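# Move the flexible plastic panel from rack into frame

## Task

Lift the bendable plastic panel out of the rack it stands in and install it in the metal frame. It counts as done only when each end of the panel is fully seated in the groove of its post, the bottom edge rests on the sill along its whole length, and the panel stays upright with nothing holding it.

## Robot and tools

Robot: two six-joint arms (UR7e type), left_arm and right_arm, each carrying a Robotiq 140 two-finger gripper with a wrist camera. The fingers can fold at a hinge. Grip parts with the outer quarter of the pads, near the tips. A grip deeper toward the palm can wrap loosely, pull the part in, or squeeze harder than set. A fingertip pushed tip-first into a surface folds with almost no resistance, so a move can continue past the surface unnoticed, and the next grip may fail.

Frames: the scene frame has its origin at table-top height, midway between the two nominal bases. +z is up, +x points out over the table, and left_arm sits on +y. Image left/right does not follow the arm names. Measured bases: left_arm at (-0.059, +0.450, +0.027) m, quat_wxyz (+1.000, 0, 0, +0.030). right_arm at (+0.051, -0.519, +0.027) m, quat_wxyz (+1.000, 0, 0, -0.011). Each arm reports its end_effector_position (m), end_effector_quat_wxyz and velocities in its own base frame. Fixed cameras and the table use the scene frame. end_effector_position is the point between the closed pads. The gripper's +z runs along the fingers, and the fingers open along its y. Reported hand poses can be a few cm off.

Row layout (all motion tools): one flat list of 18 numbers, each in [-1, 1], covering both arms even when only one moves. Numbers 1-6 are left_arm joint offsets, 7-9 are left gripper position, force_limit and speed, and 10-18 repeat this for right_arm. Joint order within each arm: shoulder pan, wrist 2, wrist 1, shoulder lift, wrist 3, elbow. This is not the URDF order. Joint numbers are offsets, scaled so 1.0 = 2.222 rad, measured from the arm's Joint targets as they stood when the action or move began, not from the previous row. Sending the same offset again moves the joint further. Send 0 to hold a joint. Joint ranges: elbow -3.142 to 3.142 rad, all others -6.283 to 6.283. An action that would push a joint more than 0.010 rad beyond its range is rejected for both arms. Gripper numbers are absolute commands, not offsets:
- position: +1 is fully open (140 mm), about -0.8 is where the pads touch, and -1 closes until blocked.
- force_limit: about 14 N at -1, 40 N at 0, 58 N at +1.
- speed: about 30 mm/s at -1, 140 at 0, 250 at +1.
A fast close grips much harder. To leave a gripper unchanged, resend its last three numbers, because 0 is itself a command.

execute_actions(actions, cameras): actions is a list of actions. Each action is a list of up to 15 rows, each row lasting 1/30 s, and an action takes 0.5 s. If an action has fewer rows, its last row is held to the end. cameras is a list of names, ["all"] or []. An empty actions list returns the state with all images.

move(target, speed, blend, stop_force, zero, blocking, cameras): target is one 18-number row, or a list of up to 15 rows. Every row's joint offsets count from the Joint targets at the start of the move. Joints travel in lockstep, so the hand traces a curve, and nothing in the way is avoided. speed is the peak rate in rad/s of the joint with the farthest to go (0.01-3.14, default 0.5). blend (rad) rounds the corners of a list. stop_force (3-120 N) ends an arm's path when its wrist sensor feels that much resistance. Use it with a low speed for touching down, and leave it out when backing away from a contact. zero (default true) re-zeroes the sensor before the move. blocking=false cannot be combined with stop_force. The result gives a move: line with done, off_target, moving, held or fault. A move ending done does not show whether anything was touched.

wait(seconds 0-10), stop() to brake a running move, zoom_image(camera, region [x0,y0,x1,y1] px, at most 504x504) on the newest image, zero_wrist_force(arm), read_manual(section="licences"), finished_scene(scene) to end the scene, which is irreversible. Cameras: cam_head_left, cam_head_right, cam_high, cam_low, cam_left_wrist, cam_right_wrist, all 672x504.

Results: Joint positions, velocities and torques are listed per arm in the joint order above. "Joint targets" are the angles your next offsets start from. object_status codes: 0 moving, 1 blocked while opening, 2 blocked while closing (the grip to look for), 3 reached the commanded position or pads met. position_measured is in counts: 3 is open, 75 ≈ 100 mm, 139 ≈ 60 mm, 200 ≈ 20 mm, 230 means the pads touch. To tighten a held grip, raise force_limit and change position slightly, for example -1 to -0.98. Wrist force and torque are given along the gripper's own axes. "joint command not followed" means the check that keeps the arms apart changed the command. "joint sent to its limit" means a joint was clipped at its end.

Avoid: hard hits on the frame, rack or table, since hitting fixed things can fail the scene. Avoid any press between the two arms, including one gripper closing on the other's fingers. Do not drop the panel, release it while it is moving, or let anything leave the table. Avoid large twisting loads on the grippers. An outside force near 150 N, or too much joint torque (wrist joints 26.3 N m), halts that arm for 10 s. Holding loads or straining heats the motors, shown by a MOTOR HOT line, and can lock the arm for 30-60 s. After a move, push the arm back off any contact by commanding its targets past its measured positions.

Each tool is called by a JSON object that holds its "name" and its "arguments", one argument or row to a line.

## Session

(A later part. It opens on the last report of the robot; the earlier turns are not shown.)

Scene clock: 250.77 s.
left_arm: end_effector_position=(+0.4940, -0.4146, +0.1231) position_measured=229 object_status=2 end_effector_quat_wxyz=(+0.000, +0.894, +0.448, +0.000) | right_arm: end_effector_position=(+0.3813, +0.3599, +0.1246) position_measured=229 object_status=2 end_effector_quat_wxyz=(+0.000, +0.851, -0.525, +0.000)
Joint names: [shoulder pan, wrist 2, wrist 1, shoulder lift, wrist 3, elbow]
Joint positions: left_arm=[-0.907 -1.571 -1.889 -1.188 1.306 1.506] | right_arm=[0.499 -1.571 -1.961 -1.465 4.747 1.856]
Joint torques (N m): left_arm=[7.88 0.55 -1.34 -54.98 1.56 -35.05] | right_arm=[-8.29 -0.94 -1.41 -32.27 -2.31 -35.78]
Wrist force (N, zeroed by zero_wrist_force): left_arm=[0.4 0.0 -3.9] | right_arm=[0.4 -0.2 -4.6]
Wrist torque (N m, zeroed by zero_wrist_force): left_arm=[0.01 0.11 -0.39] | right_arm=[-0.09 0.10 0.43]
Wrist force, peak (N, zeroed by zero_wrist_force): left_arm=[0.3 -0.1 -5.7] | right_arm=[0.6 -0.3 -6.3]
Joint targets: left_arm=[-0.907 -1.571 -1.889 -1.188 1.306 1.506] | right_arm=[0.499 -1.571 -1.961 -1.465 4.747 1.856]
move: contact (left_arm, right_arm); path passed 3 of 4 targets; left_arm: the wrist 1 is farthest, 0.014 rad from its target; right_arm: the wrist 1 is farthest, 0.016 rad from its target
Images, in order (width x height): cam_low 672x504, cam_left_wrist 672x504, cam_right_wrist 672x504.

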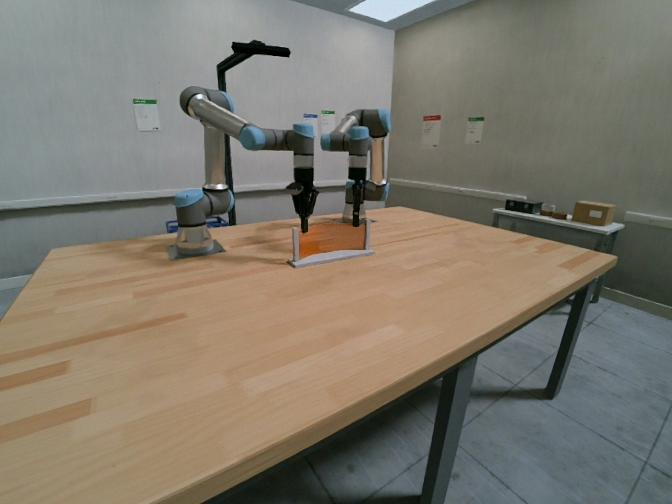

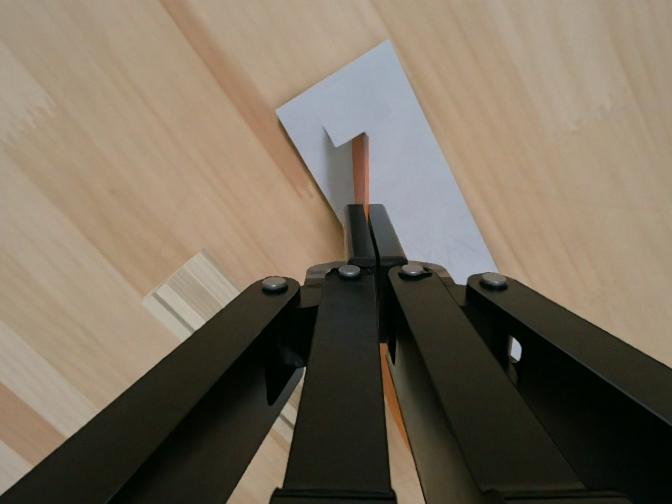

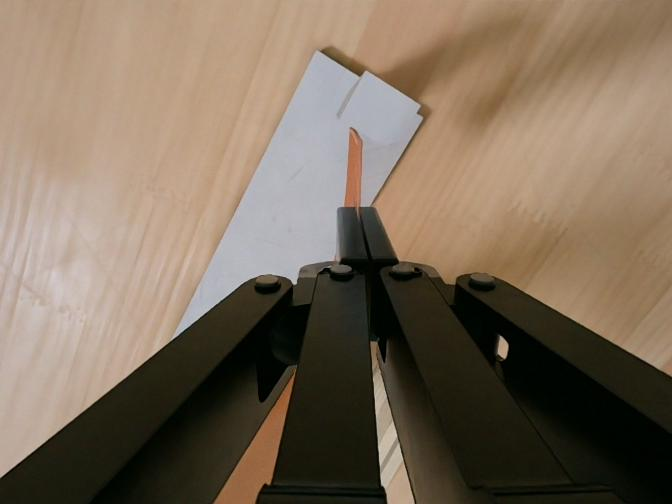

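{"name": "move", "arguments": {
  "target": [
    [0.000201,0,0.002905,-0.000826,0.000201,-0.002079,-1.0,-0.2,-1.0,0.000106,0,0.003235,-0.000899,0.000106,-0.002336,-1.0,-0.2,-1.0],
    [0.003402,0,0.003955,0.001633,-0.048803,-0.005588,-1.0,-0.2,-1.0,-0.00348,0,0.003425,0.000648,0.048725,-0.004073,-1.0,-0.2,-1.0],
    [0.006012,0,0.005049,0.004167,-0.091198,-0.009216,-1.0,-0.2,-1.0,-0.00631,0,0.003654,0.002459,0.0909,-0.006113,-1.0,-0.2,-1.0],
    [0.008456,0,0.006307,0.007046,-0.133758,-0.013354,-1.0,-0.2,-1.0,-0.008869,0,0.003958,0.004673,0.133345,-0.00863,-1.0,-0.2,-1.0]
  ],
  "speed": [0.02,0.12,0.12,0.12],
  "stop_force": 12,
  "cameras": ["cam_left_wrist","cam_right_wrist"]
}}

{"name": "zoom_image", "arguments": {
  "camera": "cam_left_wrist",
  "region": [290, 100, 430, 220]
}}

{"name": "zoom_image", "arguments": {
  "camera": "cam_right_wrist",
  "region": [300, 90, 440, 210]
}}

Scene clock: 305.67 s.
left_arm: end_effector_position=(+0.5067, -0.4113, +0.1258) position_measured=229 object_status=2 end_effector_quat_wxyz=(+0.000, +0.812, +0.583, +0.000) | right_arm: end_effector_position=(+0.3934, +0.3550, +0.1273) position_measured=229 object_status=2 end_effector_quat_wxyz=(+0.000, +0.758, -0.652, +0.000)
Joint names: [shoulder pan, wrist 2, wrist 1, shoulder lift, wrist 3, elbow]
Joint positions: left_arm=[-0.888 -1.571 -1.875 -1.173 1.009 1.477] | right_arm=[0.48 -1.571 -1.952 -1.455 5.043 1.837]
Joint torques (N m): left_arm=[10.55 0.51 -1.54 -34.03 -1.39 -37.53] | right_arm=[-10.84 -1.08 -1.51 -22.55 1.9 -37.86]
Wrist force (N, zeroed by zero_wrist_force): left_arm=[-1.2 0.5 0.5] | right_arm=[-0.5 -0.3 0.5]
Wrist torque (N m, zeroed by zero_wrist_force): left_arm=[0.03 0.13 -0.11] | right_arm=[-0.04 -0.01 0.12]
Wrist force, peak (N, zeroed by zero_wrist_force): left_arm=[0.1 0.1 -4.1] | right_arm=[0.3 -0.1 -4.8]
Joint targets: left_arm=[-0.888 -1.571 -1.875 -1.173 1.009 1.477] | right_arm=[0.480 -1.571 -1.952 -1.455 5.043 1.837]
move: done
Images, in order (width x height): cam_left_wrist 672x504, cam_right_wrist 672x504.

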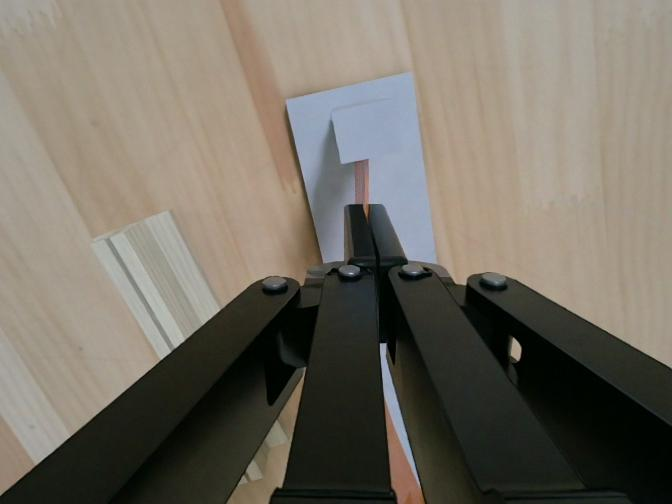

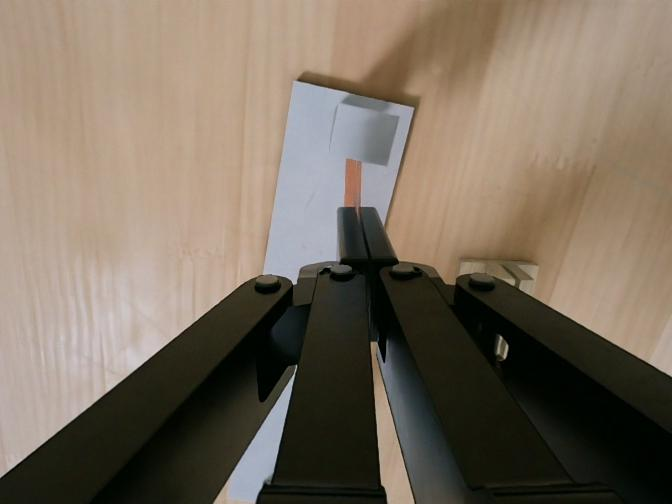

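Scaled by 3.600 from the camera's 672x504 image, which has a finer 960x720 frame.

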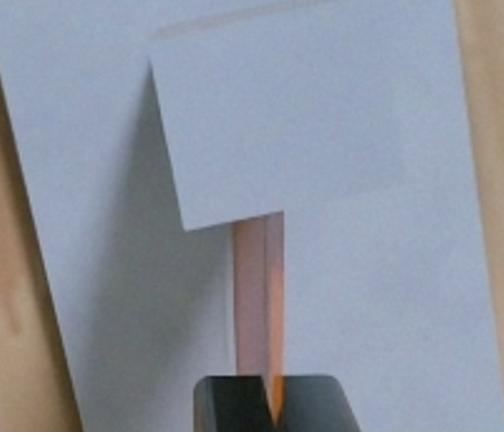

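Scaled by 3.600 from the camera's 672x504 image, which has a finer 960x720 frame.

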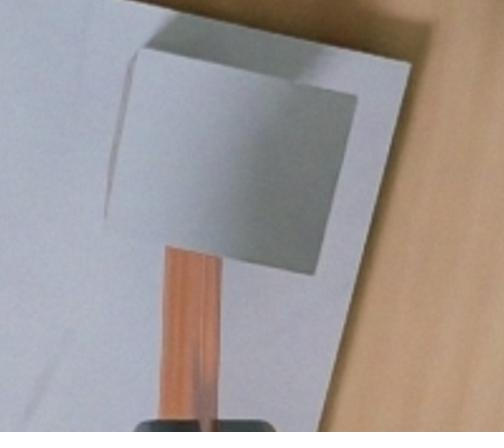

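{"name": "move", "arguments": {
  "target": [
    [0.002255, 0, 0.001418, 0.003194, -0.04275, -0.004611, -1.0, -0.2, -1.0, -0.002265, 0, 0.000359, 0.002599, 0.04274, -0.00296, -1.0, -0.2, -1.0]
  ],
  "speed": 0.06,
  "stop_force": 8,
  "cameras": []
}}

Scene clock: 318.13 s.
left_arm: end_effector_position=(+0.5107, -0.4112, +0.1258) position_measured=229 object_status=2 end_effector_quat_wxyz=(+0.000, +0.782, +0.623, +0.000) | right_arm: end_effector_position=(+0.3974, +0.3541, +0.1273) position_measured=229 object_status=2 end_effector_quat_wxyz=(+0.000, +0.724, -0.689, +0.000)
Joint names: [shoulder pan, wrist 2, wrist 1, shoulder lift, wrist 3, elbow]
Joint positions: left_arm=[-0.883 -1.571 -1.872 -1.166 0.914 1.466] | right_arm=[0.475 -1.571 -1.952 -1.449 5.138 1.83]
Joint torques (N m): left_arm=[11.08 0.54 -1.26 -33.9 -1.33 -37.38] | right_arm=[-10.8 -1.03 -1.52 -23.47 1.9 -37.99]
Wrist force (N, zeroed by zero_wrist_force): left_arm=[-1.1 0.0 0.6] | right_arm=[-0.6 -0.4 0.5]
Wrist torque (N m, zeroed by zero_wrist_force): left_arm=[-0.05 0.09 -0.05] | right_arm=[-0.06 0.00 0.06]
Wrist force, peak (N, zeroed by zero_wrist_force): left_arm=[-1.5 0.2 0.5] | right_arm=[-0.7 -0.5 0.8]
Joint targets: left_arm=[-0.883 -1.571 -1.872 -1.166 0.914 1.466] | right_arm=[0.475 -1.571 -1.952 -1.449 5.138 1.830]
move: done
No camera images: "cameras" was empty.

{"name": "move", "arguments": {
  "target": [
    [0.001848, 0, 0.001404, 0.003109, -0.038656, -0.004513, -1.0, -0.2, -1.0, -0.001771, 0, 0.000375, 0.00265, 0.038733, -0.003023, -1.0, -0.2, -1.0]
  ],
  "speed": 0.06,
  "stop_force": 8,
  "cameras": ["cam_low", "cam_head_left", "cam_left_wrist", "cam_right_wrist"]
}}

Scene clock: 324.53 s.
left_arm: end_effector_position=(+0.5143, -0.4115, +0.1258) position_measured=229 object_status=2 end_effector_quat_wxyz=(+0.000, +0.753, +0.657, +0.000) | right_arm: end_effector_position=(+0.4011, +0.3538, +0.1273) position_measured=229 object_status=2 end_effector_quat_wxyz=(+0.000, +0.693, -0.721, +0.000)
Joint names: [shoulder pan, wrist 2, wrist 1, shoulder lift, wrist 3, elbow]
Joint positions: left_arm=[-0.879 -1.571 -1.869 -1.159 0.828 1.456] | right_arm=[0.471 -1.571 -1.951 -1.443 5.224 1.823]
Joint torques (N m): left_arm=[10.55 0.56 -1.35 -34.47 -1.26 -36.86] | right_arm=[-10.64 -1.1 -1.52 -23.28 1.98 -38.1]
Wrist force (N, zeroed by zero_wrist_force): left_arm=[-1.0 0.0 0.3] | right_arm=[-0.4 0.0 0.3]
Wrist torque (N m, zeroed by zero_wrist_force): left_arm=[-0.04 0.07 -0.01] | right_arm=[0.01 -0.06 0.03]
Wrist force, peak (N, zeroed by zero_wrist_force): left_arm=[-1.5 0.1 0.5] | right_arm=[-0.9 -0.3 0.4]
Joint targets: left_arm=[-0.879 -1.571 -1.869 -1.159 0.828 1.456] | right_arm=[0.471 -1.571 -1.951 -1.443 5.224 1.823]
move: done
Images, in order (width x height): cam_head_left 672x504, cam_low 672x504, cam_left_wrist 672x504, cam_right_wrist 672x504.

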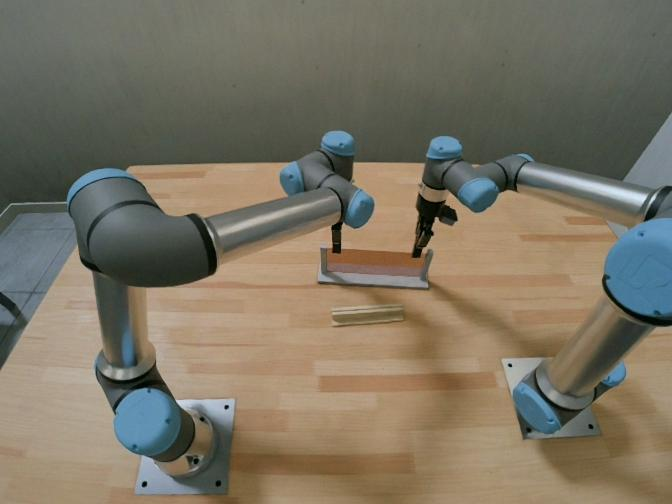

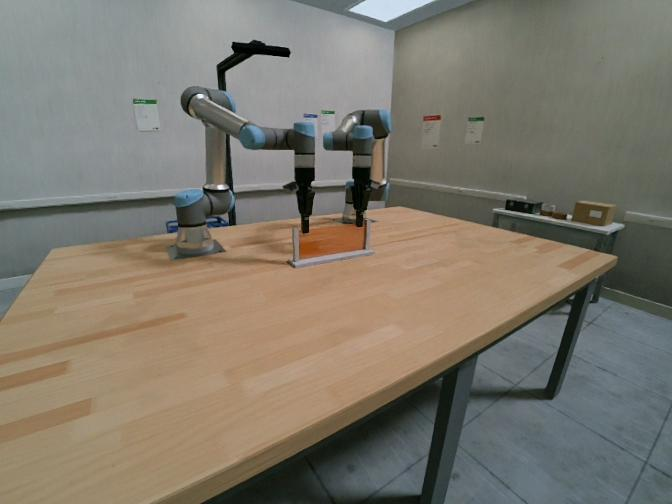

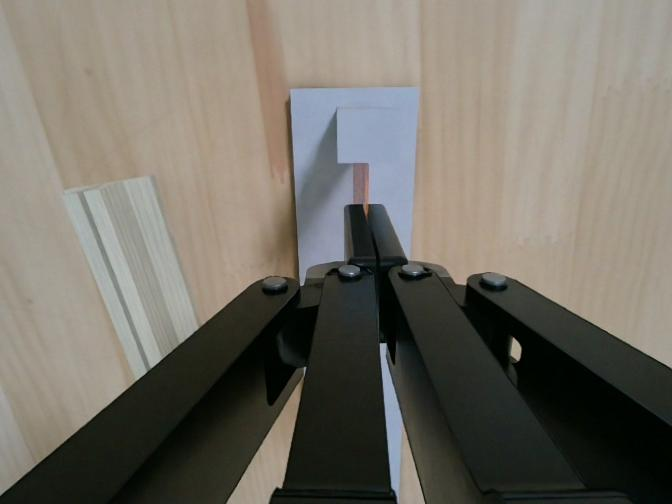

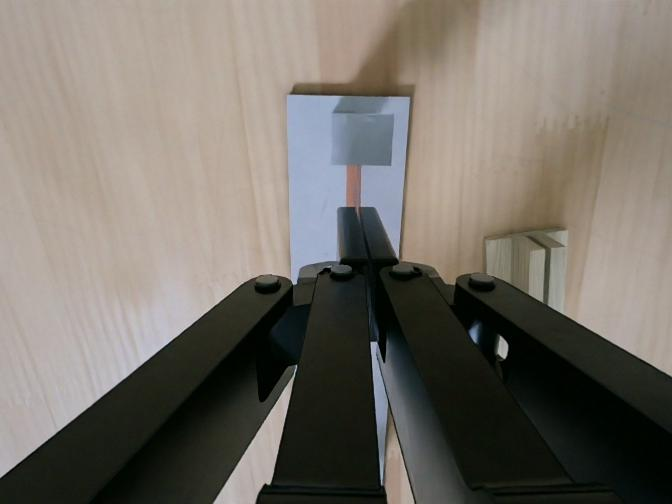

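{"name": "move", "arguments": {
  "target": [
    [0, 0, -0.00378, 0.00118, 0, 0.0026, -1.0, -0.2, -1.0, 0, 0, -0.0039, 0.0013, 0, 0.0026, -1.0, -0.2, -1.0]
  ],
  "speed": 0.008,
  "stop_force": 3,
  "cameras": ["cam_low", "cam_head_left", "cam_left_wrist", "cam_right_wrist"]
}}

speed must be a number from 0.01 to 3.14 (rad/s); nothing of the call was run

{"name": "move", "arguments": {
  "target": [
    [0, 0, -0.00378, 0.00118, 0, 0.0026, -1.0, -0.2, -1.0, 0, 0, -0.0039, 0.0013, 0, 0.0026, -1.0, -0.2, -1.0]
  ],
  "speed": 0.01,
  "stop_force": 3,
  "cameras": ["cam_low", "cam_head_left", "cam_left_wrist", "cam_right_wrist"]
}}

Scene clock: 329.60 s.
left_arm: end_effector_position=(+0.5144, -0.4115, +0.1232) position_measured=229 object_status=2 end_effector_quat_wxyz=(+0.000, +0.753, +0.657, +0.000) | right_arm: end_effector_position=(+0.4011, +0.3537, +0.1247) position_measured=229 object_status=2 end_effector_quat_wxyz=(+0.000, +0.693, -0.721, +0.000)
Joint names: [shoulder pan, wrist 2, wrist 1, shoulder lift, wrist 3, elbow]
Joint positions: left_arm=[-0.879 -1.571 -1.875 -1.157 0.828 1.46] | right_arm=[0.471 -1.571 -1.957 -1.441 5.224 1.828]
Joint torques (N m): left_arm=[9.79 0.52 -1.54 -57.41 -1.48 -34.72] | right_arm=[-9.32 -1.18 -1.48 -33.93 2.01 -35.99]
Wrist force (N, zeroed by zero_wrist_force): left_arm=[-0.5 -0.1 -2.2] | right_arm=[0.9 0.1 -3.4]
Wrist torque (N m, zeroed by zero_wrist_force): left_arm=[-0.06 0.05 -0.01] | right_arm=[0.01 -0.07 0.02]
Wrist force, peak (N, zeroed by zero_wrist_force): left_arm=[-0.4 -0.1 -3.9] | right_arm=[0.6 -0.1 -4.8]
Joint targets: left_arm=[-0.879 -1.571 -1.875 -1.157 0.828 1.460] | right_arm=[0.471 -1.571 -1.957 -1.441 5.224 1.828]
move: contact (left_arm, right_arm)
Images, in order (width x height): cam_head_left 672x504, cam_low 672x504, cam_left_wrist 672x504, cam_right_wrist 672x504.

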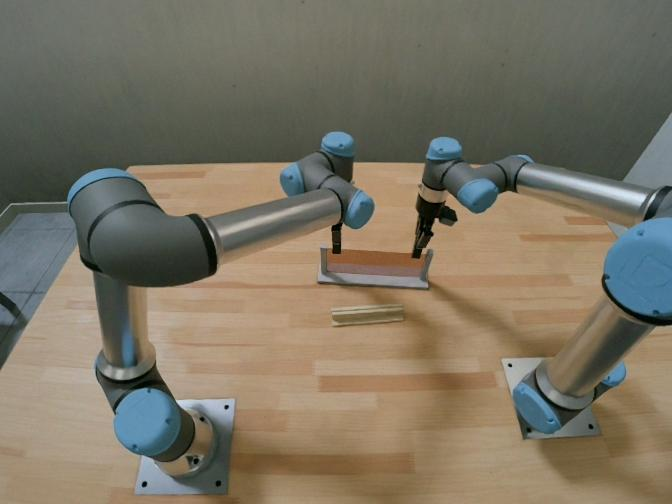

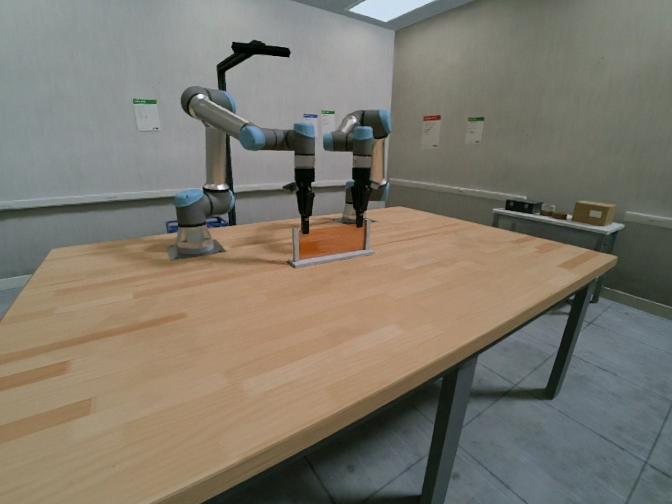

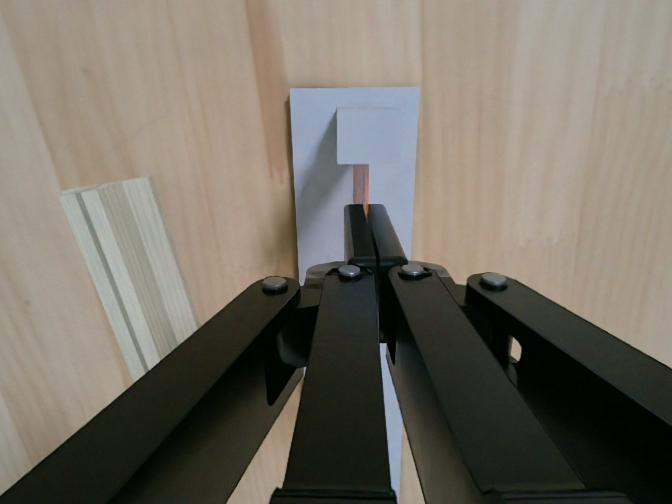

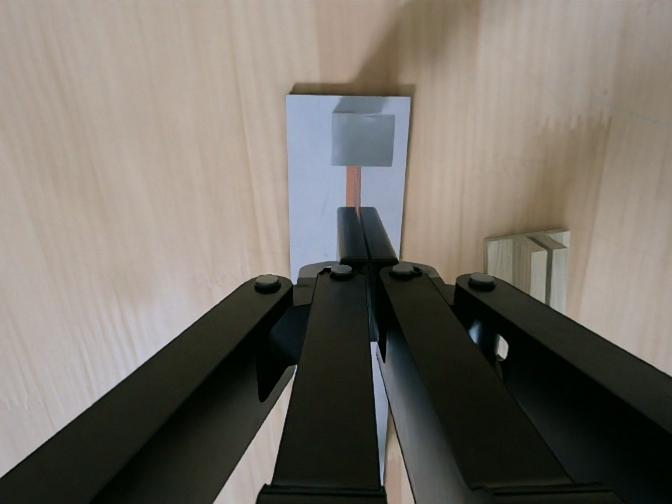

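{"name": "zoom_image", "arguments": {
  "camera": "cam_low",
  "region": [280, 205, 390, 275]
}}

{"name": "zoom_image", "arguments": {
  "camera": "cam_head_left",
  "region": [305, 230, 445, 295]
}}

Scaled by 4.582 from the camera's 672x504 image, which has a finer 960x720 frame.

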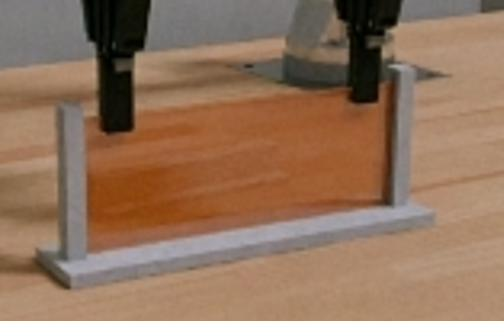

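Scaled by 3.600 from the camera's 672x504 image, which has a finer 960x720 frame.

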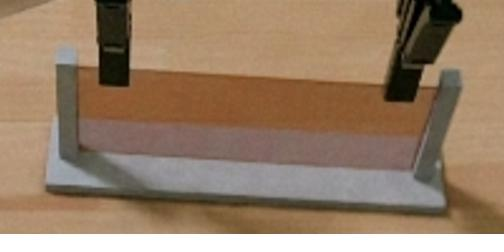

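{"name": "move", "arguments": {
  "target": [
    [0, 0, 0, 0, 0, 0, -0.3, -0.2, -1.0, 0, 0, 0, 0, 0, 0, -0.3, -0.2, -1.0],
    [0, 0, 0.032417, -0.009163, 0, -0.023254, -0.3, -0.2, -1.0, 0, 0, 0.033452, -0.010018, 0, -0.023434, -0.3, -0.2, -1.0],
    [0, 0, 0.109604, -0.0219, 0, -0.087705, -0.3, -0.2, -1.0, 0, 0, 0.111926, -0.024446, 0, -0.08748, -0.3, -0.2, -1.0]
  ],
  "speed": [0.1, 0.1, 0.25],
  "blend": [0, 0.02, 0],
  "cameras": ["cam_low", "cam_head_left", "cam_head_right", "cam_left_wrist", "cam_right_wrist"]
}}

Scene clock: 337.47 s.
left_arm: end_effector_position=(+0.5132, -0.4101, +0.2247) position_measured=167 object_status=3 end_effector_quat_wxyz=(+0.000, +0.753, +0.657, +0.000) | right_arm: end_effector_position=(+0.4032, +0.3548, +0.2209) position_measured=167 object_status=3 end_effector_quat_wxyz=(+0.000, +0.693, -0.721, +0.000)
Joint names: [shoulder pan, wrist 2, wrist 1, shoulder lift, wrist 3, elbow]
Joint positions: left_arm=[-0.879 -1.571 -1.632 -1.205 0.828 1.266] | right_arm=[0.471 -1.571 -1.709 -1.495 5.224 1.634]
Joint torques (N m): left_arm=[9.02 0.49 -1.42 -56.99 -1.16 -38.54] | right_arm=[-9.65 -1.13 -1.57 -34.02 1.92 -39.06]
Wrist force (N, zeroed by zero_wrist_force): left_arm=[-0.3 0.1 -0.3] | right_arm=[-0.1 -0.3 -0.1]
Wrist torque (N m, zeroed by zero_wrist_force): left_arm=[-0.02 0.02 -0.06] | right_arm=[-0.08 0.01 0.01]
Wrist force, peak (N, zeroed by zero_wrist_force): left_arm=[-0.4 0.1 -2.7] | right_arm=[0.7 -0.3 -3.9]
Joint targets: left_arm=[-0.879 -1.571 -1.631 -1.205 0.828 1.266] | right_arm=[0.471 -1.571 -1.709 -1.495 5.224 1.633]
move: done
Images, in order (width x height): cam_head_left 672x504, cam_head_right 672x504, cam_low 672x504, cam_left_wrist 672x504, cam_right_wrist 672x504.

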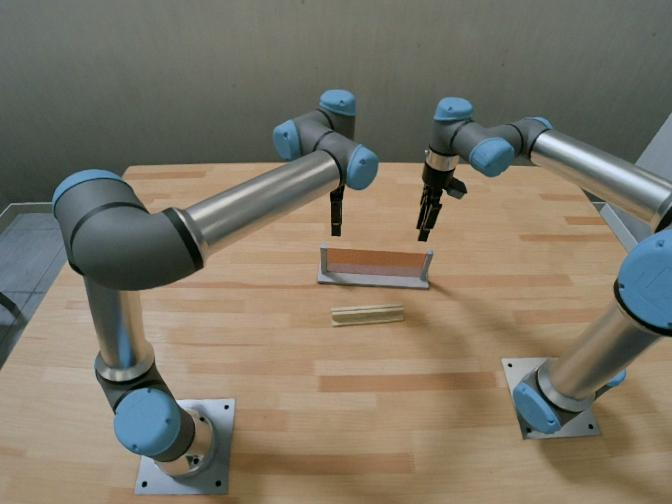

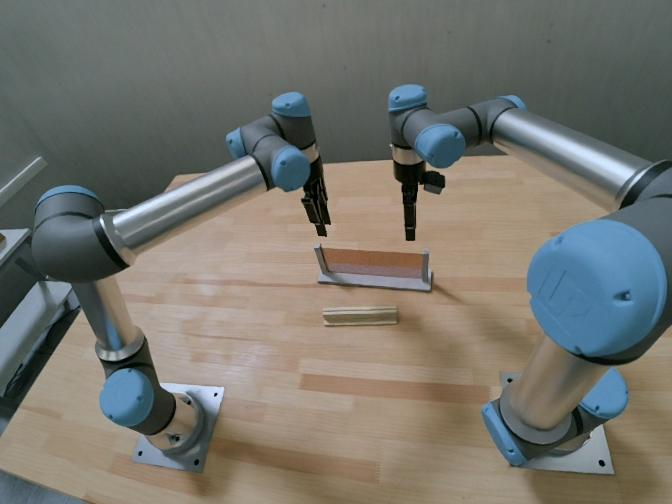

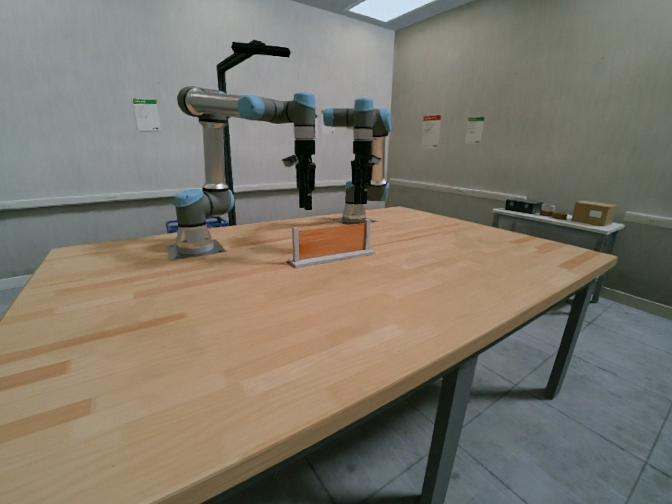

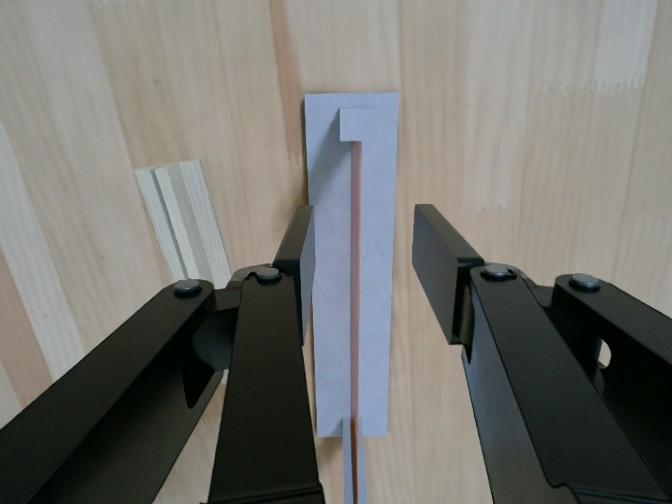

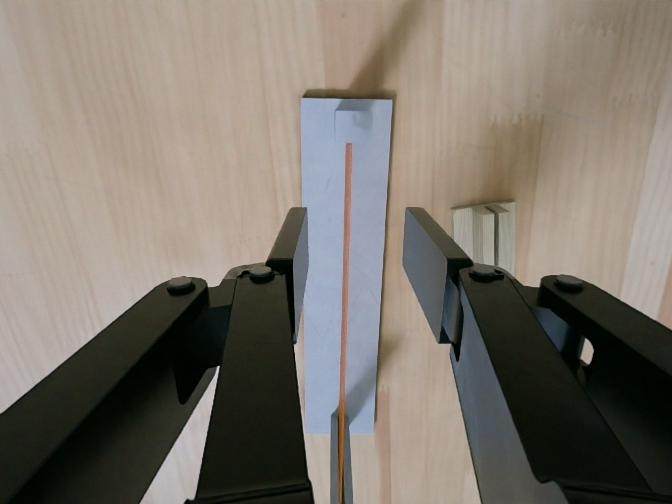

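{"name": "zoom_image", "arguments": {
  "camera": "cam_low",
  "region": [280, 205, 390, 275]
}}

{"name": "zoom_image", "arguments": {
  "camera": "cam_head_left",
  "region": [305, 230, 445, 295]
}}

{"name": "zoom_image", "arguments": {
  "camera": "cam_right_wrist",
  "region": [280, 80, 420, 504]
}}

{"name": "zoom_image", "arguments": {
  "camera": "cam_left_wrist",
  "region": [280, 80, 420, 504]
}}

Scaled by 4.582 from the camera's 672x504 image, which has a finer 960x720 frame.

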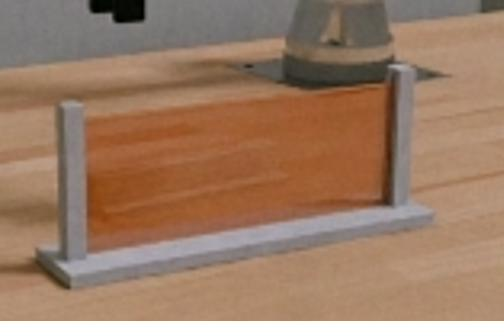

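Scaled by 3.600 from the camera's 672x504 image, which has a finer 960x720 frame.

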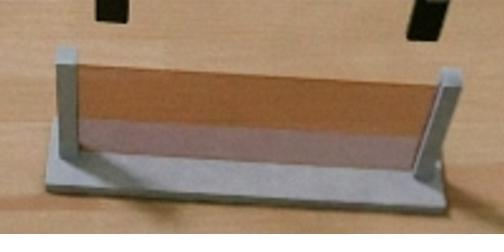

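Scaled by 1.189 from the camera's 672x504 image, which has a finer 960x720 frame.

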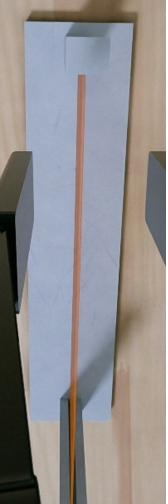

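Scaled by 1.189 from the camera's 672x504 image, which has a finer 960x720 frame.

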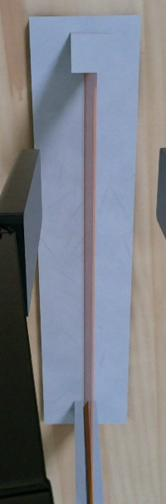

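{"name": "finished_scene", "arguments": {
  "scene": 2
}}

The scene is finished: the task was done.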